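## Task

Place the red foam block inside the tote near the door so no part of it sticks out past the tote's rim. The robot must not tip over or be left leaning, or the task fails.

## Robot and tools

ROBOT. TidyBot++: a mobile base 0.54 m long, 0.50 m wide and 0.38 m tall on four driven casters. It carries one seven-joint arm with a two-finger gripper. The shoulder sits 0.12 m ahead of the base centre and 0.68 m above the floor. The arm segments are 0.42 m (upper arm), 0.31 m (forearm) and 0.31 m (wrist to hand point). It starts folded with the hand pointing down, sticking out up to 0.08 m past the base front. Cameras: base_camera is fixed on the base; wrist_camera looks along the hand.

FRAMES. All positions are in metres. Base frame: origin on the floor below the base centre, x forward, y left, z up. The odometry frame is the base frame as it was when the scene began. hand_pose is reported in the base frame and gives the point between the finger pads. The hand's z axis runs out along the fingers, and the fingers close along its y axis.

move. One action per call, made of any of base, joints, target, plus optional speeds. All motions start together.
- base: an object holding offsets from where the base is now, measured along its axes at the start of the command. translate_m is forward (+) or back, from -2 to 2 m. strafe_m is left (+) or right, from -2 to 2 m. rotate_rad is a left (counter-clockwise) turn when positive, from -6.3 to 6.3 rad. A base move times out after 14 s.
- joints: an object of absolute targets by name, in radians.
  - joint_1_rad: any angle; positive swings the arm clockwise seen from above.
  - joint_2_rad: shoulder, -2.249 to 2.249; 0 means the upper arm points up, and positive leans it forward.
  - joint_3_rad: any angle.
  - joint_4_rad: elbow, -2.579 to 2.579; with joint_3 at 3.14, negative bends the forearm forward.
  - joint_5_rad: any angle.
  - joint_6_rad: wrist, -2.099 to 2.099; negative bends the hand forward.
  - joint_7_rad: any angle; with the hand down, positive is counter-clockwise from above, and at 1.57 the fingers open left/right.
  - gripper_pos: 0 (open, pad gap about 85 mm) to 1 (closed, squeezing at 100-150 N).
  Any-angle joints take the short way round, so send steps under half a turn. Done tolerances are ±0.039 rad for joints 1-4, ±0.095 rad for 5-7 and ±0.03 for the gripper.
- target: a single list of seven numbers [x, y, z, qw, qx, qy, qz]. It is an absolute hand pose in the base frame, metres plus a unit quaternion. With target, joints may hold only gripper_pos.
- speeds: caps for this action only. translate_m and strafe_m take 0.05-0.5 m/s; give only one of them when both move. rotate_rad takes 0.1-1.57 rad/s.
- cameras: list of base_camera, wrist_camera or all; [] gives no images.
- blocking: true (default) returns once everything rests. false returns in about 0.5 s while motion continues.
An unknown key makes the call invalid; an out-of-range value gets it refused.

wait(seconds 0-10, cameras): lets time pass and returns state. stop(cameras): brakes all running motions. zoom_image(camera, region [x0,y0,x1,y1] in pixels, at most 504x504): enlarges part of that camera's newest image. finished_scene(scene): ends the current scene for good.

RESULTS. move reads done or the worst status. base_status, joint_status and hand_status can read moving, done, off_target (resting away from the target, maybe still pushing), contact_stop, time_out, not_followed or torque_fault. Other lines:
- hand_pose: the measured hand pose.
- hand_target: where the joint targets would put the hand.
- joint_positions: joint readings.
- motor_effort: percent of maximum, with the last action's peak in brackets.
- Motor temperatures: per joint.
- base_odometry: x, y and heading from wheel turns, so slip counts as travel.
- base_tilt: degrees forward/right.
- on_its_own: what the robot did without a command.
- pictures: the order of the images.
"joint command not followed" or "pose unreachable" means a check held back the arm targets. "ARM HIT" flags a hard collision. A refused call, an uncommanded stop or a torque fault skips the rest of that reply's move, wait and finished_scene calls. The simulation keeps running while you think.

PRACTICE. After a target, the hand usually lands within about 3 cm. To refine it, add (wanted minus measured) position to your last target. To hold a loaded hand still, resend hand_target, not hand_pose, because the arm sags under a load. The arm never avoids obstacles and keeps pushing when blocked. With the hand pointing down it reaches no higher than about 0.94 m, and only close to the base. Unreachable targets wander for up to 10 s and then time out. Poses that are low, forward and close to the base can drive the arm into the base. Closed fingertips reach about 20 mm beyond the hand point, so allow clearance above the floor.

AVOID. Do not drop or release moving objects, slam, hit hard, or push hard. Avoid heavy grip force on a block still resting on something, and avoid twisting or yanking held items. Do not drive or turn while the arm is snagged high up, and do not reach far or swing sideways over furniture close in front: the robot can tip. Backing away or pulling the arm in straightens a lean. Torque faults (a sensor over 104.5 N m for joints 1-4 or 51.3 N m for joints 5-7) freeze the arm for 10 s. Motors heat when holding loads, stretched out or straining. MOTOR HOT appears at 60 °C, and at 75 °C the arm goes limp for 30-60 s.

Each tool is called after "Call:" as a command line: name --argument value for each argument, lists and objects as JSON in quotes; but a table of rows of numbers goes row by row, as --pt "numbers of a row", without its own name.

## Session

Call:
move --joints '{"joint_6_rad": 0.2}'

Call:
move --base '{"rotate_rad": -1.25}'

Call:
move --base '{"rotate_rad": -1.25}'

Call:
move --base '{"rotate_rad": -1.25}'

Call:
move --base '{"rotate_rad": -1.25}'

Scene clock: 1.77 s.
Motor temperatures (°C): [37 36 31 33 41 41 44]
move: done
base_odometry: x=+0.000 y=+0.000 heading=+0.000
base_tilt: forward=-0.2 right=+0.2
base_status: not commanded
joint_positions: joint_1_rad=+0.006 joint_2_rad=-0.322 joint_3_rad=+3.185 joint_4_rad=-2.532 joint_5_rad=-0.045 joint_6_rad=+0.139 joint_7_rad=+1.540 gripper_pos=+0.000
joint_status: all done
motor_effort: joint_1_rad=+1(1) joint_2_rad=-7(7) joint_3_rad=-1(1) joint_4_rad=+17(17) joint_5_rad=-1(1) joint_6_rad=+8(9) joint_7_rad=+0(1)
hand_pose: x=+0.5114 y=-0.0200 z=+0.7443 quat_wxyz=(-0.010, +0.858, -0.058, +0.510) (m; base frame)
hand_target: x=+0.5201 y=-0.0215 z=+0.7614 quat_wxyz=(-0.009, +0.842, -0.058, +0.536) (m; base frame)
hand_status: not commanded
pictures: base_camera, wrist_camera
camera_calibration:
wrist_camera: T_world_to_cam=[[-0.100582, -0.993729, -0.0488412, 0.0602506], [-0.5039, 0.0932085, -0.858718, 0.950628], [0.857886, -0.0617604, -0.510116, 0.0777906], [0, 0, 0, 1]] pos_world=[0.418346, -0.0239295, 0.858946]

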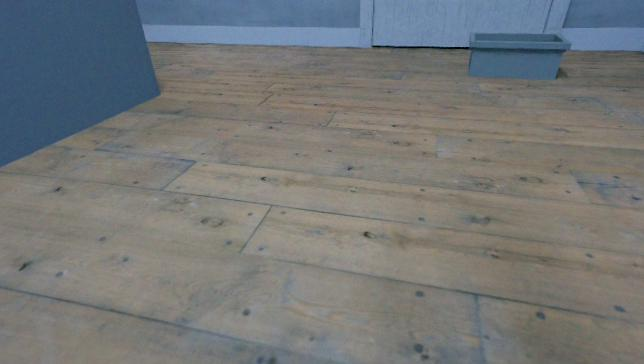

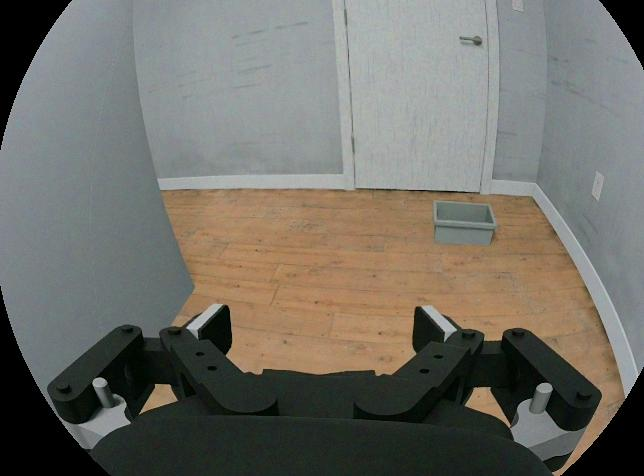

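Scene clock: 3.83 s.
Motor temperatures (°C): [37 36 31 33 41 41 44]
move: done
base_odometry: x=+0.000 y=+0.000 heading=-1.249
base_tilt: forward=-0.2 right=+0.2
base_status: done
joint_positions: joint_1_rad=+0.007 joint_2_rad=-0.322 joint_3_rad=+3.185 joint_4_rad=-2.532 joint_5_rad=-0.045 joint_6_rad=+0.140 joint_7_rad=+1.540 gripper_pos=+0.000
joint_status: not commanded
motor_effort: joint_1_rad=+1(2) joint_2_rad=-7(8) joint_3_rad=+0(2) joint_4_rad=+17(17) joint_5_rad=-1(1) joint_6_rad=+8(9) joint_7_rad=+0(1)
hand_pose: x=+0.5116 y=-0.0201 z=+0.7446 quat_wxyz=(-0.010, +0.858, -0.058, +0.510) (m; base frame)
hand_target: x=+0.5201 y=-0.0215 z=+0.7614 quat_wxyz=(-0.009, +0.842, -0.058, +0.536) (m; base frame)
hand_status: not commanded
pictures: base_camera, wrist_camera
camera_calibration:
wrist_camera: T_world_to_cam=[[-0.100699, -0.993716, -0.0488724, 0.0603364], [-0.502805, 0.0932165, -0.859359, 0.950889], [0.858514, -0.0619629, -0.509032, 0.076696], [0, 0, 0, 1]] pos_world=[0.418343, -0.023929, 0.859144]

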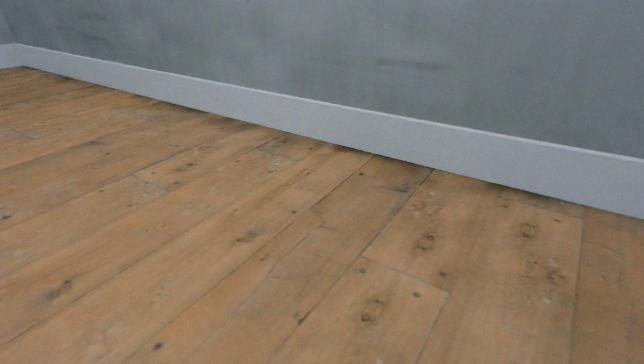

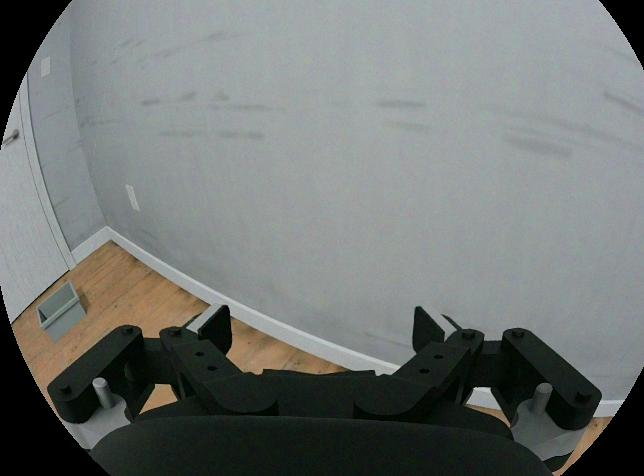

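Scene clock: 5.90 s.
Motor temperatures (°C): [37 36 31 33 41 41 44]
move: done
base_odometry: x=+0.000 y=+0.000 heading=-2.499
base_tilt: forward=-0.2 right=+0.2
base_status: done
joint_positions: joint_1_rad=+0.007 joint_2_rad=-0.322 joint_3_rad=+3.185 joint_4_rad=-2.532 joint_5_rad=-0.045 joint_6_rad=+0.141 joint_7_rad=+1.540 gripper_pos=+0.000
joint_status: not commanded
motor_effort: joint_1_rad=+1(2) joint_2_rad=-7(8) joint_3_rad=-1(2) joint_4_rad=+17(17) joint_5_rad=+0(1) joint_6_rad=+8(9) joint_7_rad=+0(1)
hand_pose: x=+0.5117 y=-0.0201 z=+0.7447 quat_wxyz=(-0.010, +0.858, -0.058, +0.511) (m; base frame)
hand_target: x=+0.5201 y=-0.0215 z=+0.7614 quat_wxyz=(-0.009, +0.842, -0.058, +0.536) (m; base frame)
hand_status: not commanded
pictures: base_camera, wrist_camera
camera_calibration:
wrist_camera: T_world_to_cam=[[-0.100816, -0.9937, -0.0489534, 0.0604601], [-0.502402, 0.0933174, -0.859583, 0.951001], [0.858736, -0.0620651, -0.508645, 0.0763195], [0, 0, 0, 1]] pos_world=[0.418342, -0.0239289, 0.859244]

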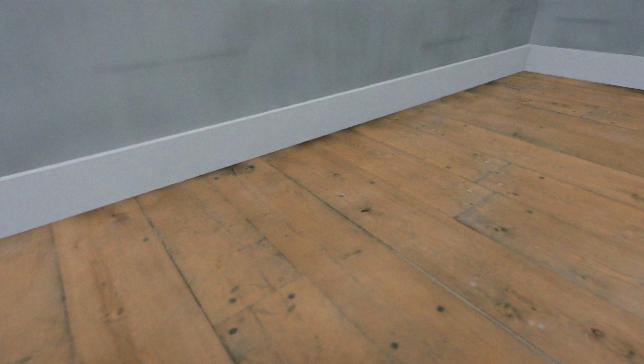

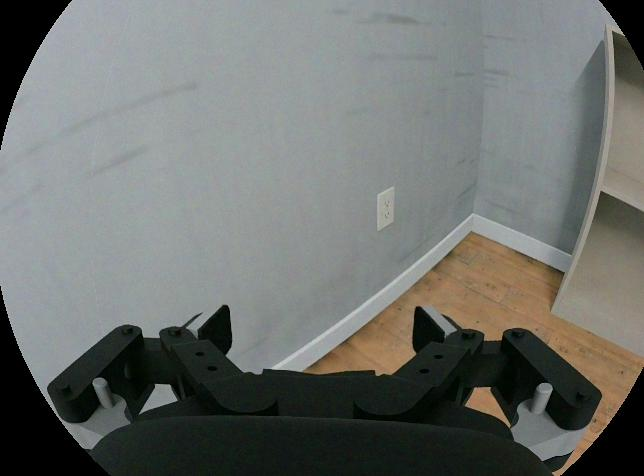

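Scene clock: 7.97 s.
Motor temperatures (°C): [37 36 31 33 41 41 44]
move: done
base_odometry: x=+0.000 y=+0.000 heading=+2.535
base_tilt: forward=-0.2 right=+0.2
base_status: done
joint_positions: joint_1_rad=+0.007 joint_2_rad=-0.322 joint_3_rad=+3.185 joint_4_rad=-2.532 joint_5_rad=-0.045 joint_6_rad=+0.141 joint_7_rad=+1.540 gripper_pos=+0.000
joint_status: not commanded
motor_effort: joint_1_rad=+0(2) joint_2_rad=-7(8) joint_3_rad=-1(2) joint_4_rad=+17(17) joint_5_rad=+0(1) joint_6_rad=+8(9) joint_7_rad=+0(1)
hand_pose: x=+0.5117 y=-0.0202 z=+0.7448 quat_wxyz=(-0.010, +0.858, -0.058, +0.511) (m; base frame)
hand_target: x=+0.5201 y=-0.0215 z=+0.7614 quat_wxyz=(-0.009, +0.842, -0.058, +0.536) (m; base frame)
hand_status: not commanded
pictures: base_camera, wrist_camera
camera_calibration:
wrist_camera: T_world_to_cam=[[-0.100797, -0.9937, -0.0489819, 0.0604818], [-0.502167, 0.0933157, -0.859721, 0.951106], [0.858876, -0.0620606, -0.508409, 0.0761095], [0, 0, 0, 1]] pos_world=[0.418341, -0.0239289, 0.859343]

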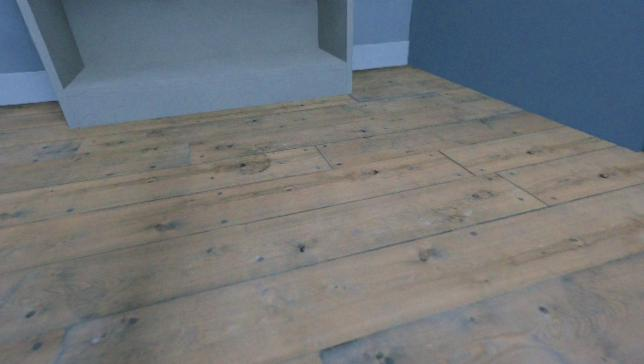

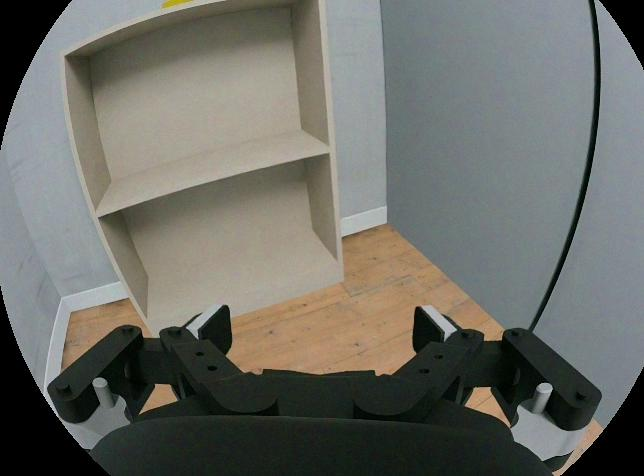

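Scene clock: 10.03 s.
Motor temperatures (°C): [37 36 31 33 41 41 44]
move: done
base_odometry: x=+0.000 y=+0.000 heading=+1.286
base_tilt: forward=-0.2 right=+0.2
base_status: done
joint_positions: joint_1_rad=+0.007 joint_2_rad=-0.322 joint_3_rad=+3.185 joint_4_rad=-2.532 joint_5_rad=-0.045 joint_6_rad=+0.141 joint_7_rad=+1.540 gripper_pos=+0.000
joint_status: not commanded
motor_effort: joint_1_rad=+1(2) joint_2_rad=-7(8) joint_3_rad=+0(2) joint_4_rad=+17(17) joint_5_rad=-1(1) joint_6_rad=+8(9) joint_7_rad=+0(1)
hand_pose: x=+0.5117 y=-0.0202 z=+0.7449 quat_wxyz=(-0.010, +0.858, -0.058, +0.511) (m; base frame)
hand_target: x=+0.5201 y=-0.0215 z=+0.7614 quat_wxyz=(-0.009, +0.842, -0.058, +0.536) (m; base frame)
hand_status: not commanded
pictures: base_camera, wrist_camera
camera_calibration:
wrist_camera: T_world_to_cam=[[-0.100872, -0.993695, -0.0489429, 0.0603804], [-0.502041, 0.0933111, -0.859795, 0.951126], [0.858941, -0.0621579, -0.508288, 0.0759701], [0, 0, 0, 1]] pos_world=[0.418341, -0.0240287, 0.859343]

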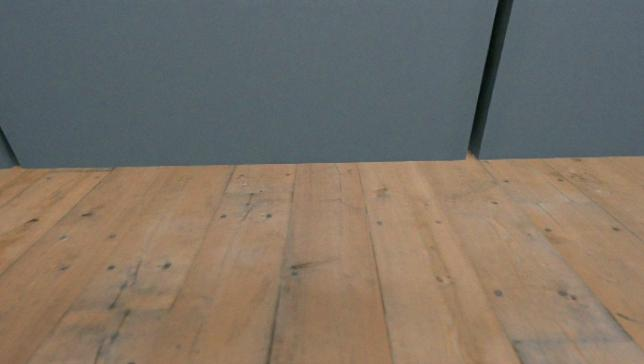

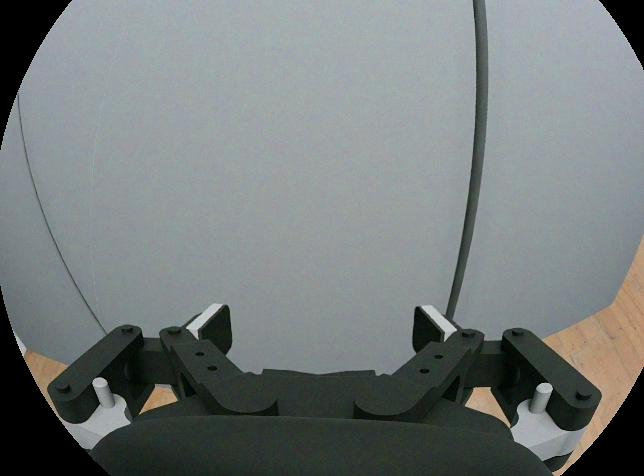

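Call:
move --base '{"rotate_rad": -1.27}' --joints '{"joint_6_rad": -0.86}' --cameras '["base_camera"]'

Call:
move --base '{"translate_m": 1.75}' --cameras '["base_camera"]'

Call:
move --base '{"rotate_rad": 1.215}'

Scene clock: 33.83 s.
Motor temperatures (°C): [37 36 31 33 41 41 44]
move: done
base_odometry: x=+0.000 y=+0.000 heading=+0.016
base_tilt: forward=-0.2 right=+0.2
base_status: done
joint_positions: joint_1_rad=+0.007 joint_2_rad=-0.322 joint_3_rad=+3.185 joint_4_rad=-2.532 joint_5_rad=-0.045 joint_6_rad=-0.806 joint_7_rad=+1.540 gripper_pos=+0.000
joint_status: all done
motor_effort: joint_1_rad=+1(1) joint_2_rad=-3(7) joint_3_rad=+0(2) joint_4_rad=+13(17) joint_5_rad=-1(2) joint_6_rad=+2(8) joint_7_rad=+0(1)
hand_pose: x=+0.2781 y=+0.0051 z=+0.5850 quat_wxyz=(-0.023, +0.996, -0.054, +0.062) (m; base frame)
hand_target: x=+0.2619 y=+0.0065 z=+0.5836 quat_wxyz=(-0.024, +0.998, -0.053, +0.036) (m; base frame)
hand_status: not commanded
pictures: base_camera

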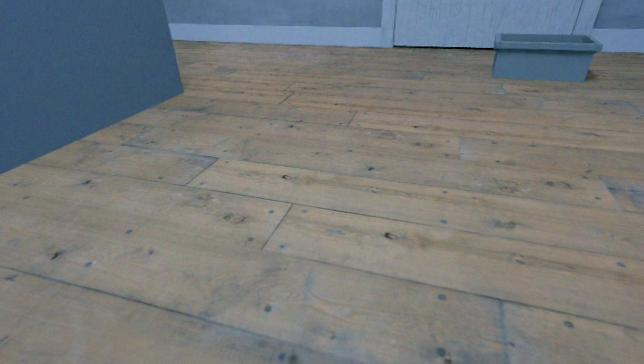

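Scene clock: 38.73 s.
Motor temperatures (°C): [37 36 31 33 41 41 44]
move: done
base_odometry: x=+1.750 y=+0.028 heading=+0.015
base_tilt: forward=-0.2 right=+0.2
base_status: done
joint_positions: joint_1_rad=+0.007 joint_2_rad=-0.322 joint_3_rad=+3.185 joint_4_rad=-2.532 joint_5_rad=-0.045 joint_6_rad=-0.810 joint_7_rad=+1.540 gripper_pos=+0.000
joint_status: not commanded
motor_effort: joint_1_rad=+1(1) joint_2_rad=-3(4) joint_3_rad=+0(1) joint_4_rad=+13(14) joint_5_rad=-1(1) joint_6_rad=+1(3) joint_7_rad=+0(1)
hand_pose: x=+0.2770 y=+0.0052 z=+0.5849 quat_wxyz=(-0.023, +0.996, -0.054, +0.061) (m; base frame)
hand_target: x=+0.2619 y=+0.0065 z=+0.5836 quat_wxyz=(-0.024, +0.998, -0.053, +0.036) (m; base frame)
hand_status: not commanded
pictures: base_camera

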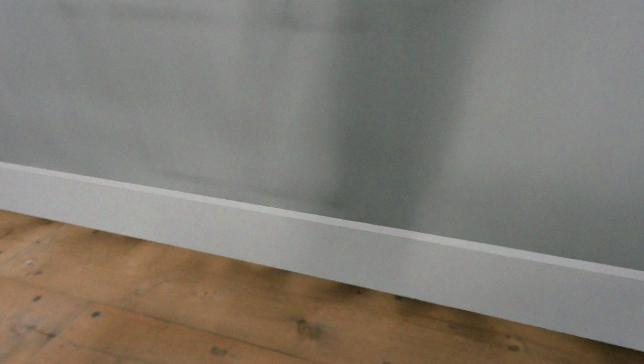

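Scene clock: 40.80 s.
Motor temperatures (°C): [37 36 31 33 41 41 44]
move: done
base_odometry: x=+1.750 y=+0.028 heading=+1.230
base_tilt: forward=-0.2 right=+0.2
base_status: done
joint_positions: joint_1_rad=+0.007 joint_2_rad=-0.322 joint_3_rad=+3.185 joint_4_rad=-2.532 joint_5_rad=-0.045 joint_6_rad=-0.810 joint_7_rad=+1.540 gripper_pos=+0.000
joint_status: not commanded
motor_effort: joint_1_rad=+1(1) joint_2_rad=-3(4) joint_3_rad=+0(1) joint_4_rad=+13(13) joint_5_rad=-1(2) joint_6_rad=+2(2) joint_7_rad=+1(1)
hand_pose: x=+0.2770 y=+0.0052 z=+0.5849 quat_wxyz=(-0.023, +0.996, -0.054, +0.061) (m; base frame)
hand_target: x=+0.2619 y=+0.0065 z=+0.5836 quat_wxyz=(-0.024, +0.998, -0.053, +0.036) (m; base frame)
hand_status: not commanded
pictures: base_camera, wrist_camera
camera_calibration:
wrist_camera: T_world_to_cam=[[-0.0893193, -0.995626, -0.0273862, 0.0384292], [-0.992062, 0.0913757, -0.0863874, 0.37681], [0.088512, 0.0194528, -0.995885, 0.696066], [0, 0, 0, 1]] pos_world=[0.315641, -0.00971055, 0.726805]

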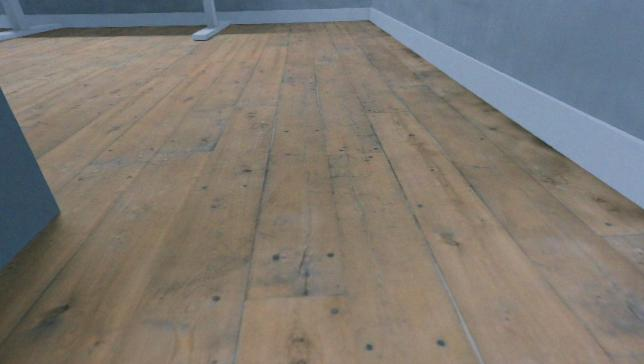

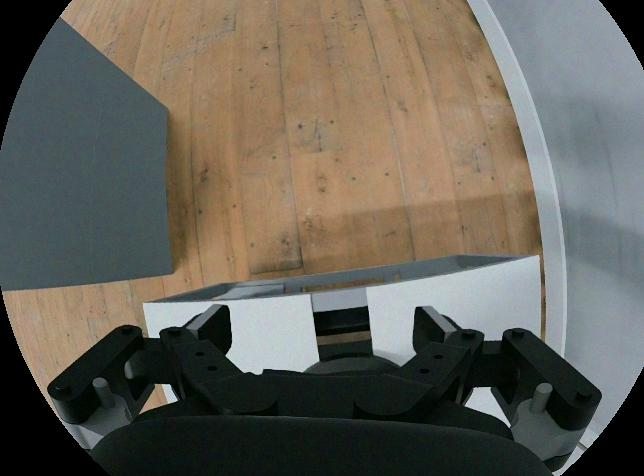

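Call:
move --base '{"translate_m": 1.5, "strafe_m": -0.03}' --joints '{"joint_6_rad": 0.2}'

Scene clock: 49.00 s.
Motor temperatures (°C): [37 36 31 33 41 41 44]
move: done
base_odometry: x=+2.280 y=+1.432 heading=+1.230
base_tilt: forward=-0.2 right=+0.2
base_status: done
joint_positions: joint_1_rad=+0.007 joint_2_rad=-0.322 joint_3_rad=+3.185 joint_4_rad=-2.534 joint_5_rad=-0.045 joint_6_rad=+0.141 joint_7_rad=+1.540 gripper_pos=+0.000
joint_status: all done
motor_effort: joint_1_rad=+0(1) joint_2_rad=-7(9) joint_3_rad=-1(1) joint_4_rad=+17(17) joint_5_rad=-1(1) joint_6_rad=+8(9) joint_7_rad=+0(1)
hand_pose: x=+0.5109 y=-0.0201 z=+0.7437 quat_wxyz=(-0.010, +0.858, -0.058, +0.510) (m; base frame)
hand_target: x=+0.5201 y=-0.0215 z=+0.7614 quat_wxyz=(-0.009, +0.842, -0.058, +0.536) (m; base frame)
hand_status: not commanded
pictures: base_camera, wrist_camera
camera_calibration:
wrist_camera: T_world_to_cam=[[-0.100942, -0.993691, -0.0488743, 0.0603559], [-0.503781, 0.0934133, -0.858766, 0.949942], [0.857914, -0.0620633, -0.510032, 0.0778739], [0, 0, 0, 1]] pos_world=[0.417846, -0.023929, 0.858446]

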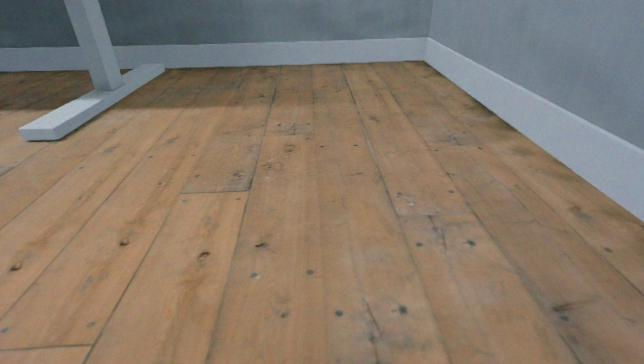

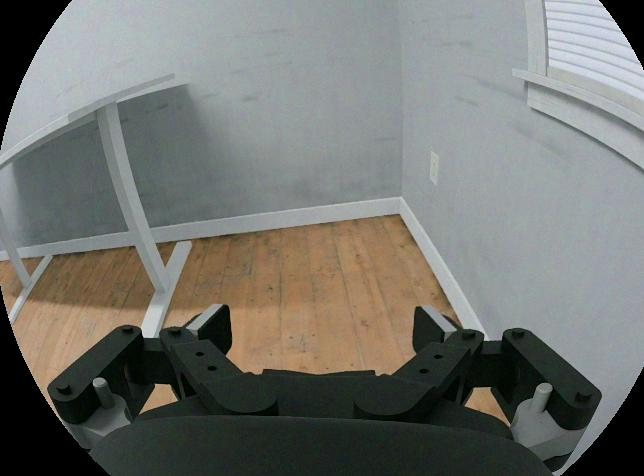

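Call:
move --base '{"rotate_rad": 0.8}'

Call:
move --base '{"rotate_rad": 0.9}'

Scene clock: 69.47 s.
Motor temperatures (°C): [37 36 31 33 41 41 44]
move: done
base_odometry: x=+2.280 y=+1.432 heading=+2.030
base_tilt: forward=-0.2 right=+0.2
base_status: done
joint_positions: joint_1_rad=+0.007 joint_2_rad=-0.322 joint_3_rad=+3.185 joint_4_rad=-2.534 joint_5_rad=-0.045 joint_6_rad=+0.141 joint_7_rad=+1.540 gripper_pos=+0.000
joint_status: not commanded
motor_effort: joint_1_rad=+0(2) joint_2_rad=-7(8) joint_3_rad=+0(2) joint_4_rad=+17(17) joint_5_rad=-1(1) joint_6_rad=+8(9) joint_7_rad=+0(1)
hand_pose: x=+0.5109 y=-0.0201 z=+0.7438 quat_wxyz=(-0.010, +0.858, -0.058, +0.510) (m; base frame)
hand_target: x=+0.5201 y=-0.0215 z=+0.7614 quat_wxyz=(-0.009, +0.842, -0.058, +0.536) (m; base frame)
hand_status: not commanded
pictures: base_camera, wrist_camera
camera_calibration:
wrist_camera: T_world_to_cam=[[-0.100799, -0.993706, -0.048857, 0.0602808], [-0.503681, 0.0933178, -0.858835, 0.949957], [0.857989, -0.0619611, -0.509917, 0.0777467], [0, 0, 0, 1]] pos_world=[0.417845, -0.0239292, 0.858446]

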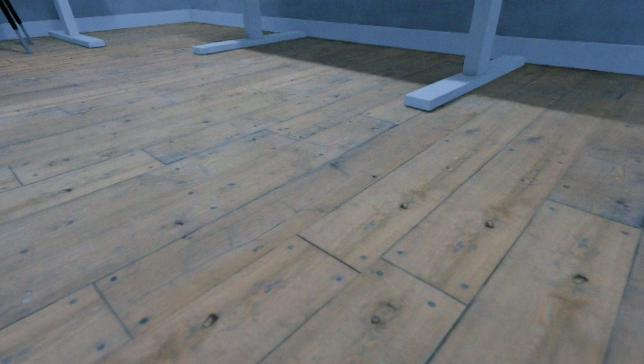

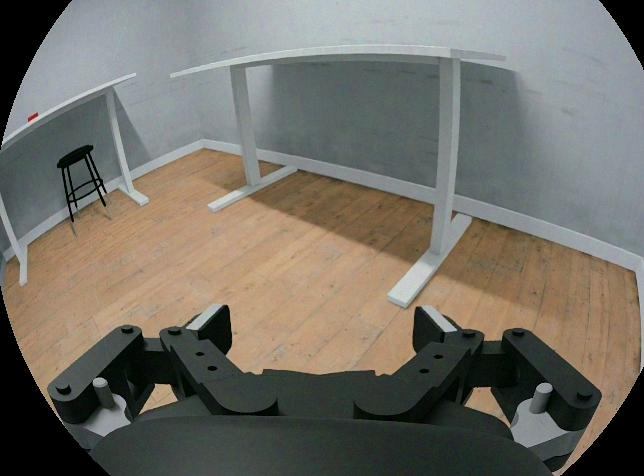

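Scene clock: 71.27 s.
Motor temperatures (°C): [37 36 31 33 41 41 44]
move: done
base_odometry: x=+2.280 y=+1.432 heading=+2.929
base_tilt: forward=-0.2 right=+0.2
base_status: done
joint_positions: joint_1_rad=+0.006 joint_2_rad=-0.322 joint_3_rad=+3.185 joint_4_rad=-2.534 joint_5_rad=-0.045 joint_6_rad=+0.141 joint_7_rad=+1.540 gripper_pos=+0.000
joint_status: not commanded
motor_effort: joint_1_rad=+1(2) joint_2_rad=-7(8) joint_3_rad=-1(2) joint_4_rad=+17(17) joint_5_rad=-1(1) joint_6_rad=+8(9) joint_7_rad=+0(1)
hand_pose: x=+0.5109 y=-0.0201 z=+0.7438 quat_wxyz=(-0.010, +0.858, -0.058, +0.510) (m; base frame)
hand_target: x=+0.5201 y=-0.0215 z=+0.7614 quat_wxyz=(-0.009, +0.842, -0.058, +0.536) (m; base frame)
hand_status: not commanded
pictures: base_camera, wrist_camera
camera_calibration:
wrist_camera: T_world_to_cam=[[-0.100799, -0.993706, -0.048857, 0.0602808], [-0.503681, 0.0933178, -0.858835, 0.949957], [0.857989, -0.0619611, -0.509917, 0.0777467], [0, 0, 0, 1]] pos_world=[0.417845, -0.0239292, 0.858446]

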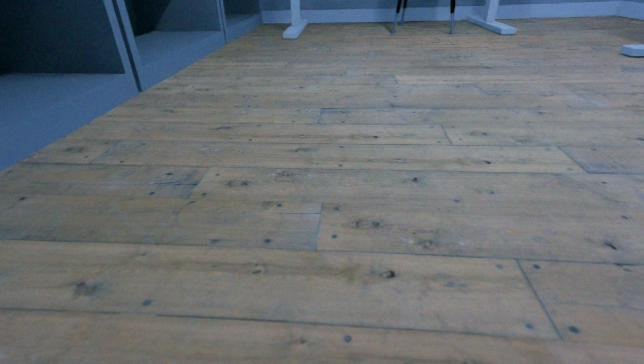

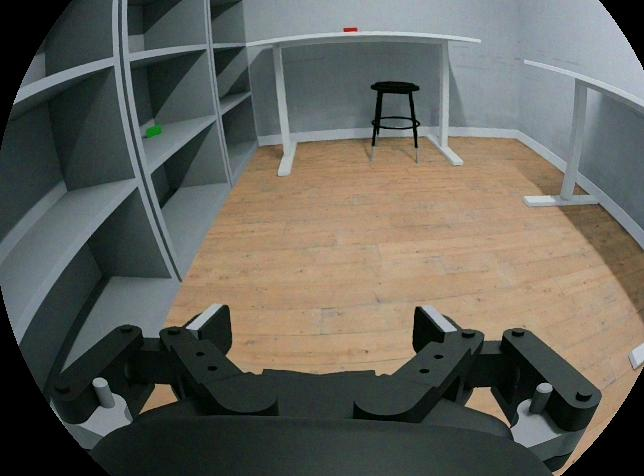

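Call:
move --base '{"rotate_rad": -0.13}' --joints '{"joint_2_rad": 0.0, "joint_4_rad": -1.9, "joint_6_rad": 0.1}' --cameras '[]'

Call:
move --base '{"translate_m": 1.4, "strafe_m": 0.08}'

Scene clock: 85.57 s.
Motor temperatures (°C): [37 36 31 33 41 41 44]
move: done
base_odometry: x=+2.280 y=+1.432 heading=+2.800
base_tilt: forward=-0.2 right=+0.2
base_status: done
joint_positions: joint_1_rad=+0.007 joint_2_rad=-0.018 joint_3_rad=+3.185 joint_4_rad=-1.919 joint_5_rad=-0.045 joint_6_rad=+0.141 joint_7_rad=+1.540 gripper_pos=+0.000
joint_status: all done
motor_effort: joint_1_rad=+1(1) joint_2_rad=-20(21) joint_3_rad=-1(2) joint_4_rad=+20(20) joint_5_rad=+0(1) joint_6_rad=+9(9) joint_7_rad=+0(1)
hand_pose: x=+0.7141 y=-0.0305 z=+0.9420 quat_wxyz=(-0.006, +0.769, -0.050, +0.637) (m; base frame)
hand_target: x=+0.7194 y=-0.0298 z=+0.9302 quat_wxyz=(-0.006, +0.782, -0.050, +0.622) (m; base frame)
hand_status: not commanded
pictures: none
No camera images: "cameras" was empty.

Scene clock: 89.63 s.
Motor temperatures (°C): [37 36 31 33 41 41 44]
move: done
base_odometry: x=+0.934 y=+1.826 heading=+2.801
base_tilt: forward=-0.2 right=+0.2
base_status: done
joint_positions: joint_1_rad=+0.007 joint_2_rad=-0.007 joint_3_rad=+3.185 joint_4_rad=-1.916 joint_5_rad=-0.045 joint_6_rad=+0.140 joint_7_rad=+1.540 gripper_pos=+0.000
joint_status: not commanded
motor_effort: joint_1_rad=+1(1) joint_2_rad=-21(23) joint_3_rad=+0(1) joint_4_rad=+20(21) joint_5_rad=-1(1) joint_6_rad=+9(10) joint_7_rad=+0(1)
hand_pose: x=+0.7175 y=-0.0305 z=+0.9368 quat_wxyz=(-0.006, +0.772, -0.050, +0.634) (m; base frame)
hand_target: x=+0.7194 y=-0.0298 z=+0.9302 quat_wxyz=(-0.006, +0.782, -0.050, +0.622) (m; base frame)
hand_status: not commanded
pictures: base_camera, wrist_camera
camera_calibration:
wrist_camera: T_world_to_cam=[[-0.0902823, -0.994671, -0.0497882, 0.0734086], [-0.226062, 0.0691549, -0.971655, 1.12648], [0.96992, -0.076468, -0.231101, -0.343688], [0, 0, 0, 1]] pos_world=[0.594631, -0.0311651, 1.01878]

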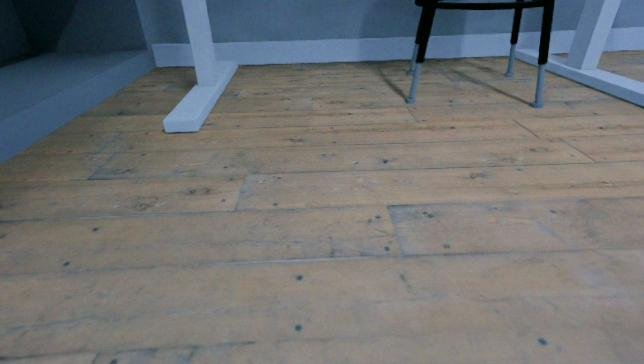

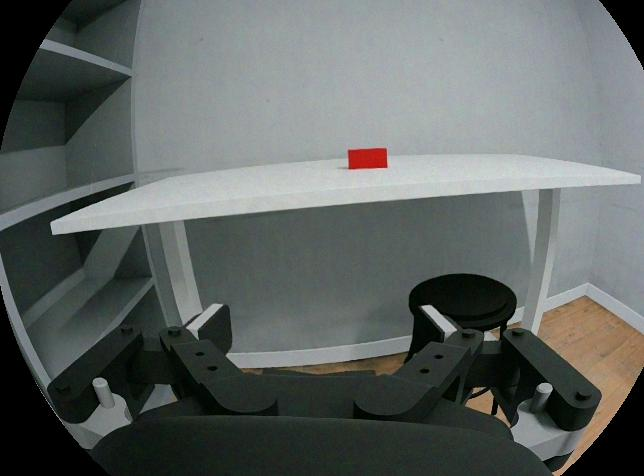

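Call:
move --target '[0.56, -0.15, 1.08, 0, 0.924, 0, 0.383]'

Call:
move --base '{"translate_m": 0.5}' --speeds '{"translate_m": 0.3}'

Scene clock: 100.93 s.
Motor temperatures (°C): [37 36 31 34 41 41 44]
move: done
base_odometry: x=+0.934 y=+1.826 heading=+2.801
base_tilt: forward=-0.2 right=+0.2
base_status: not commanded
joint_positions: joint_1_rad=+0.338 joint_2_rad=+0.028 joint_3_rad=+3.397 joint_4_rad=-0.862 joint_5_rad=-0.384 joint_6_rad=-1.516 joint_7_rad=+1.997 gripper_pos=+0.000
joint_status: not commanded
motor_effort: joint_1_rad=+1(2) joint_2_rad=-18(22) joint_3_rad=-1(1) joint_4_rad=+15(21) joint_5_rad=-3(4) joint_6_rad=+6(9) joint_7_rad=+0(1)
hand_pose: x=+0.5622 y=-0.1532 z=+1.0867 quat_wxyz=(+0.017, +0.918, -0.017, +0.395) (m; base frame)
hand_target: x=+0.5600 y=-0.1500 z=+1.0800 quat_wxyz=(+0.000, +0.924, +0.000, +0.383) (m; base frame)
hand_status: done (0.008 m and 3.1 deg from the pose sent, 0.244 m and 34.2 deg at the start)
pictures: base_camera, wrist_camera
camera_calibration:
wrist_camera: T_world_to_cam=[[-0.0485942, -0.99769, 0.0474622, -0.184634], [-0.711539, 0.00123039, -0.702646, 1.21569], [0.700965, -0.0679157, -0.709955, 0.505154], [0, 0, 0, 1]] pos_world=[0.501944, -0.151396, 1.2216]

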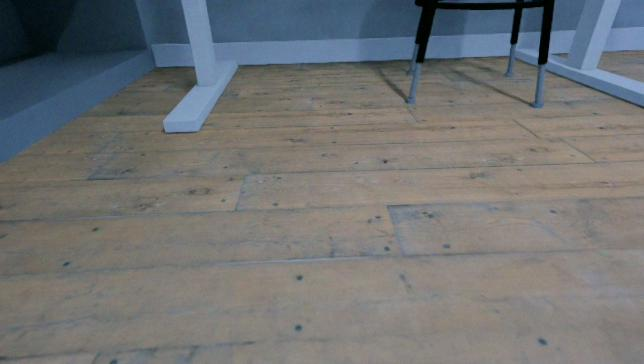

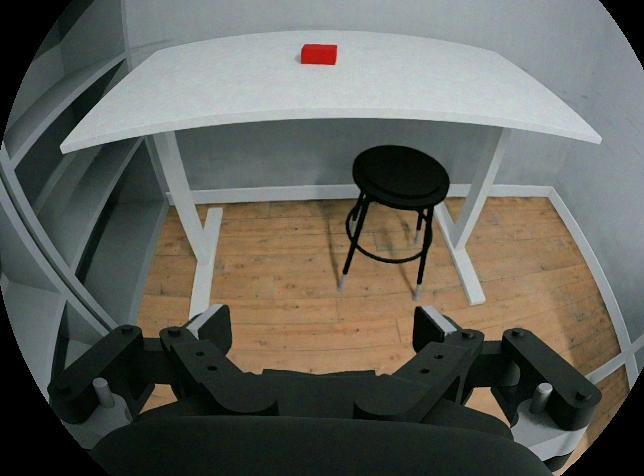

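Scene clock: 103.57 s.
Motor temperatures (°C): [37 36 31 34 41 41 44]
move: done
base_odometry: x=+0.462 y=+1.993 heading=+2.801
base_tilt: forward=-0.2 right=+0.2
base_status: done
joint_positions: joint_1_rad=+0.341 joint_2_rad=+0.045 joint_3_rad=+3.399 joint_4_rad=-0.860 joint_5_rad=-0.387 joint_6_rad=-1.521 joint_7_rad=+1.998 gripper_pos=+0.000
joint_status: not commanded
motor_effort: joint_1_rad=+1(1) joint_2_rad=-18(21) joint_3_rad=-1(2) joint_4_rad=+15(16) joint_5_rad=-3(4) joint_6_rad=+7(7) joint_7_rad=+0(1)
hand_pose: x=+0.5672 y=-0.1565 z=+1.0787 quat_wxyz=(+0.014, +0.922, -0.019, +0.387) (m; base frame)
hand_target: x=+0.5600 y=-0.1500 z=+1.0800 quat_wxyz=(+0.000, +0.924, +0.000, +0.383) (m; base frame)
hand_status: not commanded
pictures: base_camera, wrist_camera
camera_calibration:
wrist_camera: T_world_to_cam=[[-0.0497161, -0.997929, 0.0408095, -0.179538], [-0.723892, 0.00785219, -0.689868, 1.20795], [0.688119, -0.0638393, -0.722784, 0.517513], [0, 0, 0, 1]] pos_world=[0.509388, -0.155614, 1.2147]

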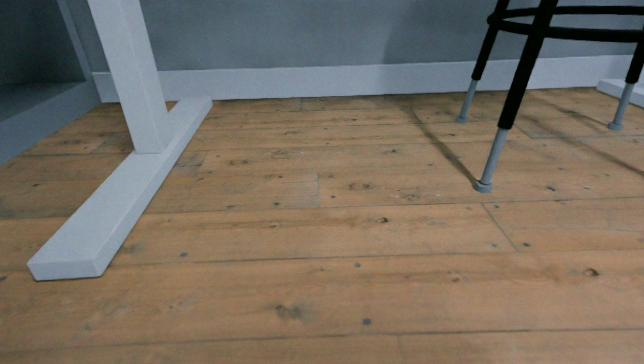

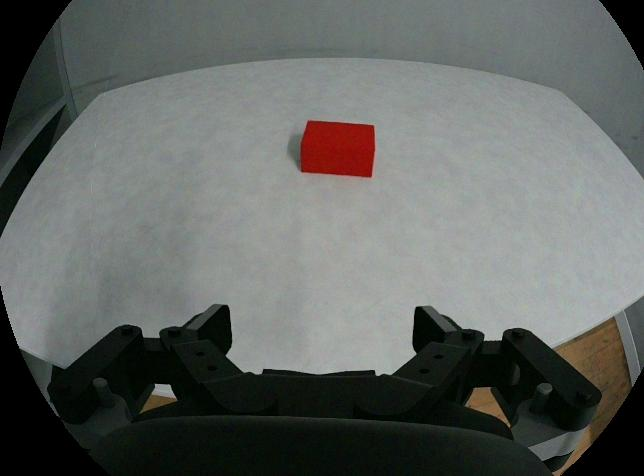

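Call:
move --base '{"translate_m": 0.25}' --speeds '{"translate_m": 0.2}' --joints '{"gripper_pos": 0.95}'

Scene clock: 141.57 s.
Motor temperatures (°C): [37 36 31 34 41 41 44]
move: done
base_odometry: x=+0.227 y=+2.076 heading=+2.801
base_tilt: forward=-0.2 right=+0.2
base_status: done
joint_positions: joint_1_rad=+0.343 joint_2_rad=+0.048 joint_3_rad=+3.400 joint_4_rad=-0.860 joint_5_rad=-0.387 joint_6_rad=-1.523 joint_7_rad=+1.998 gripper_pos=+0.950
joint_status: all done
motor_effort: joint_1_rad=+0(1) joint_2_rad=-19(22) joint_3_rad=+0(1) joint_4_rad=+15(16) joint_5_rad=-3(4) joint_6_rad=+6(7) joint_7_rad=+0(1)
hand_pose: x=+0.5679 y=-0.1576 z=+1.0772 quat_wxyz=(+0.013, +0.922, -0.020, +0.385) (m; base frame)
hand_target: x=+0.5600 y=-0.1500 z=+1.0800 quat_wxyz=(+0.000, +0.924, +0.000, +0.383) (m; base frame)
hand_status: not commanded
pictures: base_camera, wrist_camera
camera_calibration:
wrist_camera: T_world_to_cam=[[-0.0508827, -0.997924, 0.039479, -0.178411], [-0.726374, 0.0098493, -0.687229, 1.20624], [0.685413, -0.0636446, -0.725368, 0.520141], [0, 0, 0, 1]] pos_world=[0.510596, -0.156817, 1.2133]

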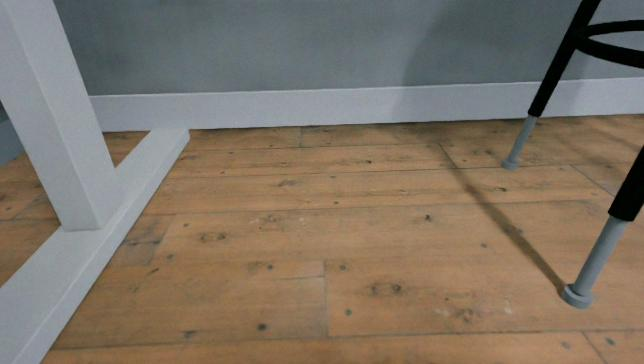

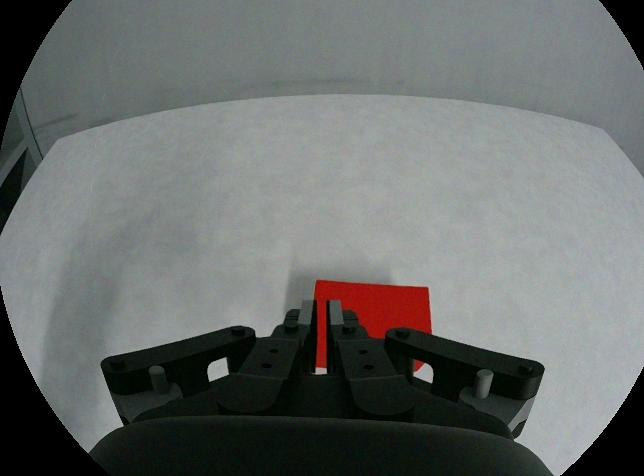

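Call:
move --target '[0.72, -0.205, 1.03, 0, 0.906, 0, 0.4226]'

Scene clock: 148.77 s.
Motor temperatures (°C): [37 36 31 34 41 41 44]
move: done
base_odometry: x=+0.227 y=+2.076 heading=+2.801
base_tilt: forward=-0.2 right=+0.2
base_status: not commanded
joint_positions: joint_1_rad=+0.514 joint_2_rad=+0.352 joint_3_rad=+3.145 joint_4_rad=-0.744 joint_5_rad=-0.387 joint_6_rad=-1.353 joint_7_rad=+1.998 gripper_pos=+0.950
joint_status: not commanded
motor_effort: joint_1_rad=+1(2) joint_2_rad=-31(35) joint_3_rad=-1(2) joint_4_rad=+17(18) joint_5_rad=-4(4) joint_6_rad=+6(7) joint_7_rad=+0(1)
hand_pose: x=+0.7095 y=-0.2021 z=+1.0009 quat_wxyz=(-0.018, +0.923, -0.017, +0.383) (m; base frame)
hand_target: x=+0.7200 y=-0.2050 z=+1.0300 quat_wxyz=(+0.000, +0.906, +0.000, +0.423) (m; base frame)
hand_status: done (0.031 m and 5.7 deg from the pose sent, 0.166 m and 5.4 deg at the start)
pictures: base_camera, wrist_camera
camera_calibration:
wrist_camera: T_world_to_cam=[[-0.0210698, -0.999647, -0.0161935, -0.178438], [-0.72922, 0.0264465, -0.683768, 1.25903], [0.683955, -0.00259829, -0.729519, 0.382499], [0, 0, 0, 1]] pos_world=[0.65274, -0.210678, 1.13704]

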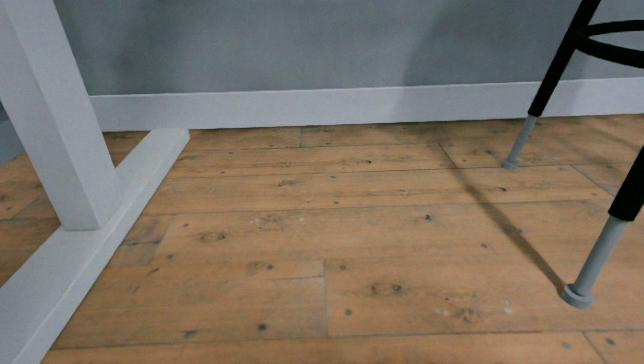

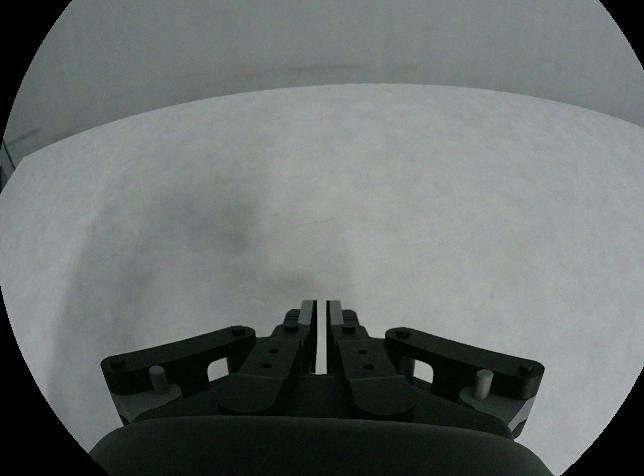

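Call:
move --target '[0.725, -0.205, 0.99, 0, 0.92, 0, 0.392]' --cameras '[]'

Call:
move --target '[0.725, -0.205, 0.97, 0, 0.93, 0, 0.367]'

Scene clock: 151.70 s.
Motor temperatures (°C): [37 36 31 34 41 41 44]
move: done
base_odometry: x=+0.227 y=+2.076 heading=+2.801
base_tilt: forward=-0.2 right=+0.2
base_status: not commanded
joint_positions: joint_1_rad=+0.511 joint_2_rad=+0.354 joint_3_rad=+3.145 joint_4_rad=-0.783 joint_5_rad=-0.387 joint_6_rad=-1.332 joint_7_rad=+1.998 gripper_pos=+0.950
joint_status: not commanded
motor_effort: joint_1_rad=+1(1) joint_2_rad=-31(33) joint_3_rad=-2(2) joint_4_rad=+17(18) joint_5_rad=-4(4) joint_6_rad=+6(6) joint_7_rad=+0(1)
hand_pose: x=+0.7120 y=-0.2019 z=+0.9852 quat_wxyz=(-0.023, +0.926, -0.021, +0.375) (m; base frame)
hand_target: x=+0.7250 y=-0.2050 z=+0.9900 quat_wxyz=(+0.000, +0.920, +0.000, +0.392) (m; base frame)
hand_status: done (0.014 m and 4.2 deg from the pose sent, 0.019 m and 3.0 deg at the start)
pictures: none
No camera images: "cameras" was empty.

Scene clock: 152.37 s.
Motor temperatures (°C): [37 36 31 34 41 41 44]
move: done
base_odometry: x=+0.227 y=+2.076 heading=+2.801
base_tilt: forward=-0.2 right=+0.2
base_status: not commanded
joint_positions: joint_1_rad=+0.502 joint_2_rad=+0.365 joint_3_rad=+3.145 joint_4_rad=-0.783 joint_5_rad=-0.367 joint_6_rad=-1.332 joint_7_rad=+1.998 gripper_pos=+0.950
joint_status: not commanded
motor_effort: joint_1_rad=+1(1) joint_2_rad=-32(32) joint_3_rad=-1(2) joint_4_rad=+17(18) joint_5_rad=-4(4) joint_6_rad=+6(6) joint_7_rad=+0(1)
hand_pose: x=+0.7148 y=-0.2034 z=+0.9762 quat_wxyz=(-0.019, +0.930, -0.019, +0.366) (m; base frame)
hand_target: x=+0.7250 y=-0.2050 z=+0.9700 quat_wxyz=(+0.000, +0.930, +0.000, +0.367) (m; base frame)
hand_status: done (0.012 m and 3.1 deg from the pose sent, 0.020 m and 3.8 deg at the start)
pictures: base_camera, wrist_camera
camera_calibration:
wrist_camera: T_world_to_cam=[[-0.024935, -0.999512, -0.0188001, -0.174699], [-0.753367, 0.0311495, -0.656862, 1.23809], [0.657127, -0.00221549, -0.753776, 0.403808], [0, 0, 0, 1]] pos_world=[0.663028, -0.212285, 1.11435]

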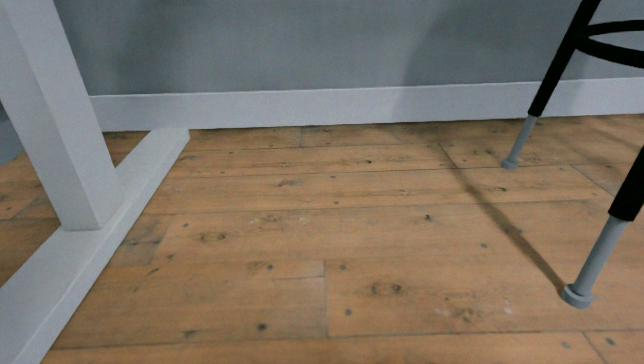

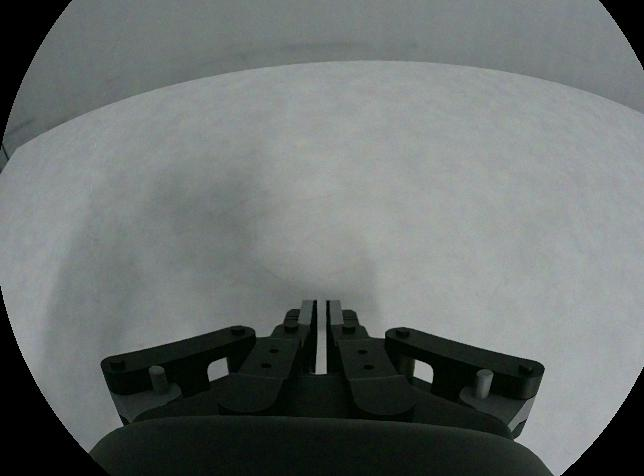

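Call:
move --target '[0.727, -0.205, 0.953, 0, 0.936, 0, 0.352]' --cameras '[]'

Call:
move --base '{"translate_m": -0.08}' --speeds '{"translate_m": 0.05}'

Scene clock: 155.90 s.
Motor temperatures (°C): [37 36 31 34 41 41 44]
move: done
base_odometry: x=+0.227 y=+2.076 heading=+2.801
base_tilt: forward=-0.2 right=+0.2
base_status: not commanded
joint_positions: joint_1_rad=+0.494 joint_2_rad=+0.368 joint_3_rad=+3.145 joint_4_rad=-0.789 joint_5_rad=-0.357 joint_6_rad=-1.330 joint_7_rad=+1.998 gripper_pos=+0.950
joint_status: not commanded
motor_effort: joint_1_rad=+0(1) joint_2_rad=-29(32) joint_3_rad=-1(2) joint_4_rad=+15(17) joint_5_rad=-3(4) joint_6_rad=+5(6) joint_7_rad=+0(0)
hand_pose: x=+0.7161 y=-0.2019 z=+0.9713 quat_wxyz=(-0.017, +0.932, -0.017, +0.362) (m; base frame)
hand_target: x=+0.7270 y=-0.2050 z=+0.9530 quat_wxyz=(+0.000, +0.936, +0.000, +0.352) (m; base frame)
hand_status: done (0.021 m and 3.0 deg from the pose sent, 0.026 m and 3.6 deg at the start)
pictures: none
No camera images: "cameras" was empty.

Scene clock: 158.00 s.
Motor temperatures (°C): [37 36 31 34 41 41 44]
move: done
base_odometry: x=+0.302 y=+2.050 heading=+2.801
base_tilt: forward=-0.2 right=+0.2
base_status: done
joint_positions: joint_1_rad=+0.492 joint_2_rad=+0.369 joint_3_rad=+3.145 joint_4_rad=-0.789 joint_5_rad=-0.357 joint_6_rad=-1.328 joint_7_rad=+1.998 gripper_pos=+0.950
joint_status: not commanded
motor_effort: joint_1_rad=+0(3) joint_2_rad=-28(32) joint_3_rad=-2(2) joint_4_rad=+14(17) joint_5_rad=-3(4) joint_6_rad=+4(6) joint_7_rad=+0(0)
hand_pose: x=+0.7172 y=-0.2009 z=+0.9712 quat_wxyz=(-0.017, +0.932, -0.016, +0.362) (m; base frame)
hand_target: x=+0.7270 y=-0.2050 z=+0.9530 quat_wxyz=(+0.000, +0.936, +0.000, +0.352) (m; base frame)
hand_status: not commanded
pictures: base_camera, wrist_camera
camera_calibration:
wrist_camera: T_world_to_cam=[[-0.02041, -0.999703, -0.0132833, -0.180866], [-0.759225, 0.0241421, -0.65038, 1.23289], [0.650508, -0.00318926, -0.759493, 0.408589], [0, 0, 0, 1]] pos_world=[0.666557, -0.209274, 1.10976]

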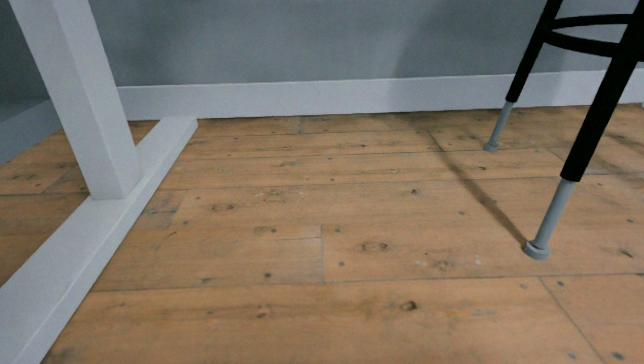

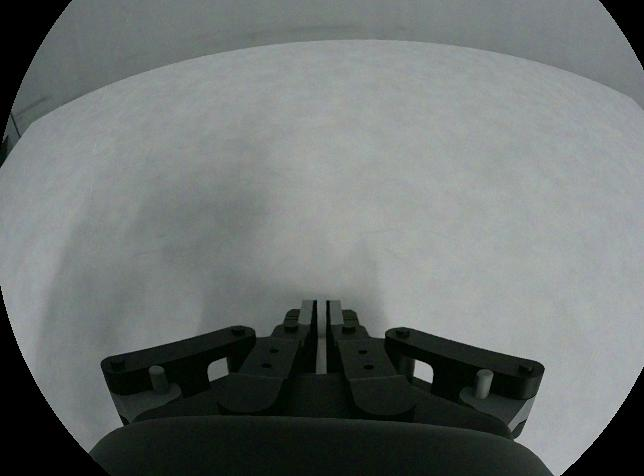

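Call:
move --target '[0.727, -0.205, 0.966, 0, 0.936, 0, 0.352]' --cameras '[]'

Call:
move --base '{"translate_m": -0.08}' --speeds '{"translate_m": 0.05}' --cameras '[]'

Call:
move --target '[0.65, -0.205, 1.07, 0, 0.924, 0, 0.383]'

Scene clock: 165.27 s.
Motor temperatures (°C): [37 36 31 34 41 41 44]
move: done
base_odometry: x=+0.302 y=+2.050 heading=+2.801
base_tilt: forward=-0.2 right=+0.2
base_status: not commanded
joint_positions: joint_1_rad=+0.492 joint_2_rad=+0.397 joint_3_rad=+3.143 joint_4_rad=-0.748 joint_5_rad=-0.352 joint_6_rad=-1.333 joint_7_rad=+1.998 gripper_pos=+0.950
joint_status: not commanded
motor_effort: joint_1_rad=+1(1) joint_2_rad=-32(33) joint_3_rad=-1(2) joint_4_rad=+17(18) joint_5_rad=-3(4) joint_6_rad=+6(6) joint_7_rad=+0(0)
hand_pose: x=+0.7266 y=-0.2066 z=+0.9719 quat_wxyz=(-0.013, +0.931, -0.014, +0.365) (m; base frame)
hand_target: x=+0.7270 y=-0.2050 z=+0.9660 quat_wxyz=(+0.000, +0.936, +0.000, +0.352) (m; base frame)
hand_status: done (0.006 m and 2.7 deg from the pose sent, 0.012 m and 3.0 deg at the start)
pictures: none
No camera images: "cameras" was empty.

Scene clock: 167.37 s.
Motor temperatures (°C): [37 36 31 34 41 41 44]
move: done
base_odometry: x=+0.378 y=+2.023 heading=+2.801
base_tilt: forward=-0.2 right=+0.3
base_status: done
joint_positions: joint_1_rad=+0.491 joint_2_rad=+0.398 joint_3_rad=+3.143 joint_4_rad=-0.746 joint_5_rad=-0.352 joint_6_rad=-1.333 joint_7_rad=+1.998 gripper_pos=+0.950
joint_status: not commanded
motor_effort: joint_1_rad=+0(2) joint_2_rad=-32(34) joint_3_rad=-1(2) joint_4_rad=+17(18) joint_5_rad=-3(4) joint_6_rad=+6(6) joint_7_rad=+1(1)
hand_pose: x=+0.7275 y=-0.2060 z=+0.9714 quat_wxyz=(-0.013, +0.931, -0.014, +0.365) (m; base frame)
hand_target: x=+0.7270 y=-0.2050 z=+0.9660 quat_wxyz=(+0.000, +0.936, +0.000, +0.352) (m; base frame)
hand_status: not commanded
pictures: none
No camera images: "cameras" was empty.

Scene clock: 168.93 s.
Motor temperatures (°C): [37 37 31 34 41 41 44]
move: done
base_odometry: x=+0.378 y=+2.023 heading=+2.801
base_tilt: forward=-0.2 right=+0.2
base_status: not commanded
joint_positions: joint_1_rad=+0.590 joint_2_rad=+0.355 joint_3_rad=+3.136 joint_4_rad=-0.510 joint_5_rad=-0.352 joint_6_rad=-1.554 joint_7_rad=+1.998 gripper_pos=+0.950
joint_status: not commanded
motor_effort: joint_1_rad=+0(2) joint_2_rad=-29(34) joint_3_rad=-2(2) joint_4_rad=+15(18) joint_5_rad=-3(4) joint_6_rad=+6(7) joint_7_rad=+0(0)
hand_pose: x=+0.6612 y=-0.2293 z=+1.0614 quat_wxyz=(+0.024, +0.923, -0.014, +0.384) (m; base frame)
hand_target: x=+0.6500 y=-0.2050 z=+1.0700 quat_wxyz=(+0.000, +0.924, +0.000, +0.383) (m; base frame)
hand_status: done (0.028 m and 3.1 deg from the pose sent, 0.125 m and 3.1 deg at the start)
pictures: base_camera, wrist_camera
camera_calibration:
wrist_camera: T_world_to_cam=[[-0.0471499, -0.996899, 0.0629948, -0.271815], [-0.727945, -0.00889287, -0.685578, 1.25889], [0.684013, -0.0781817, -0.725268, 0.437684], [0, 0, 0, 1]] pos_world=[0.604206, -0.225558, 1.19763]

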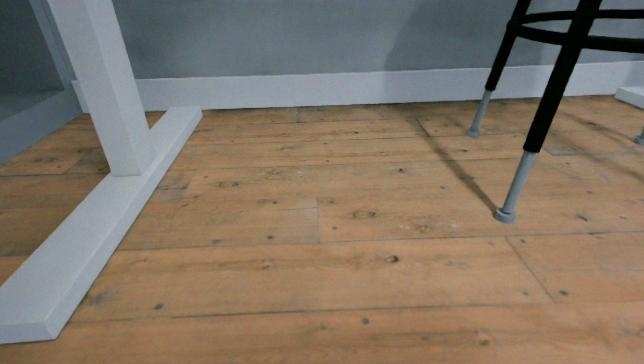

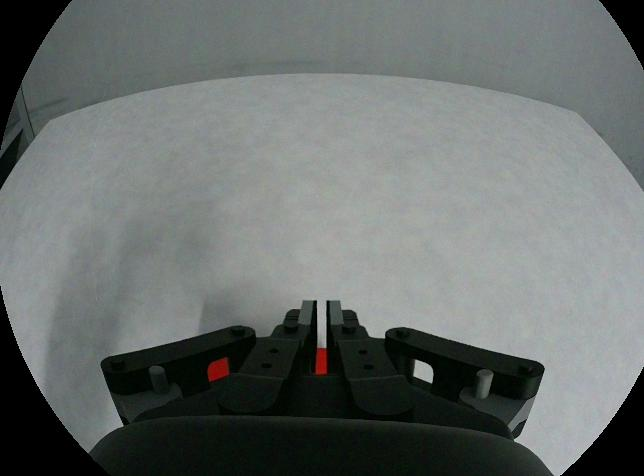

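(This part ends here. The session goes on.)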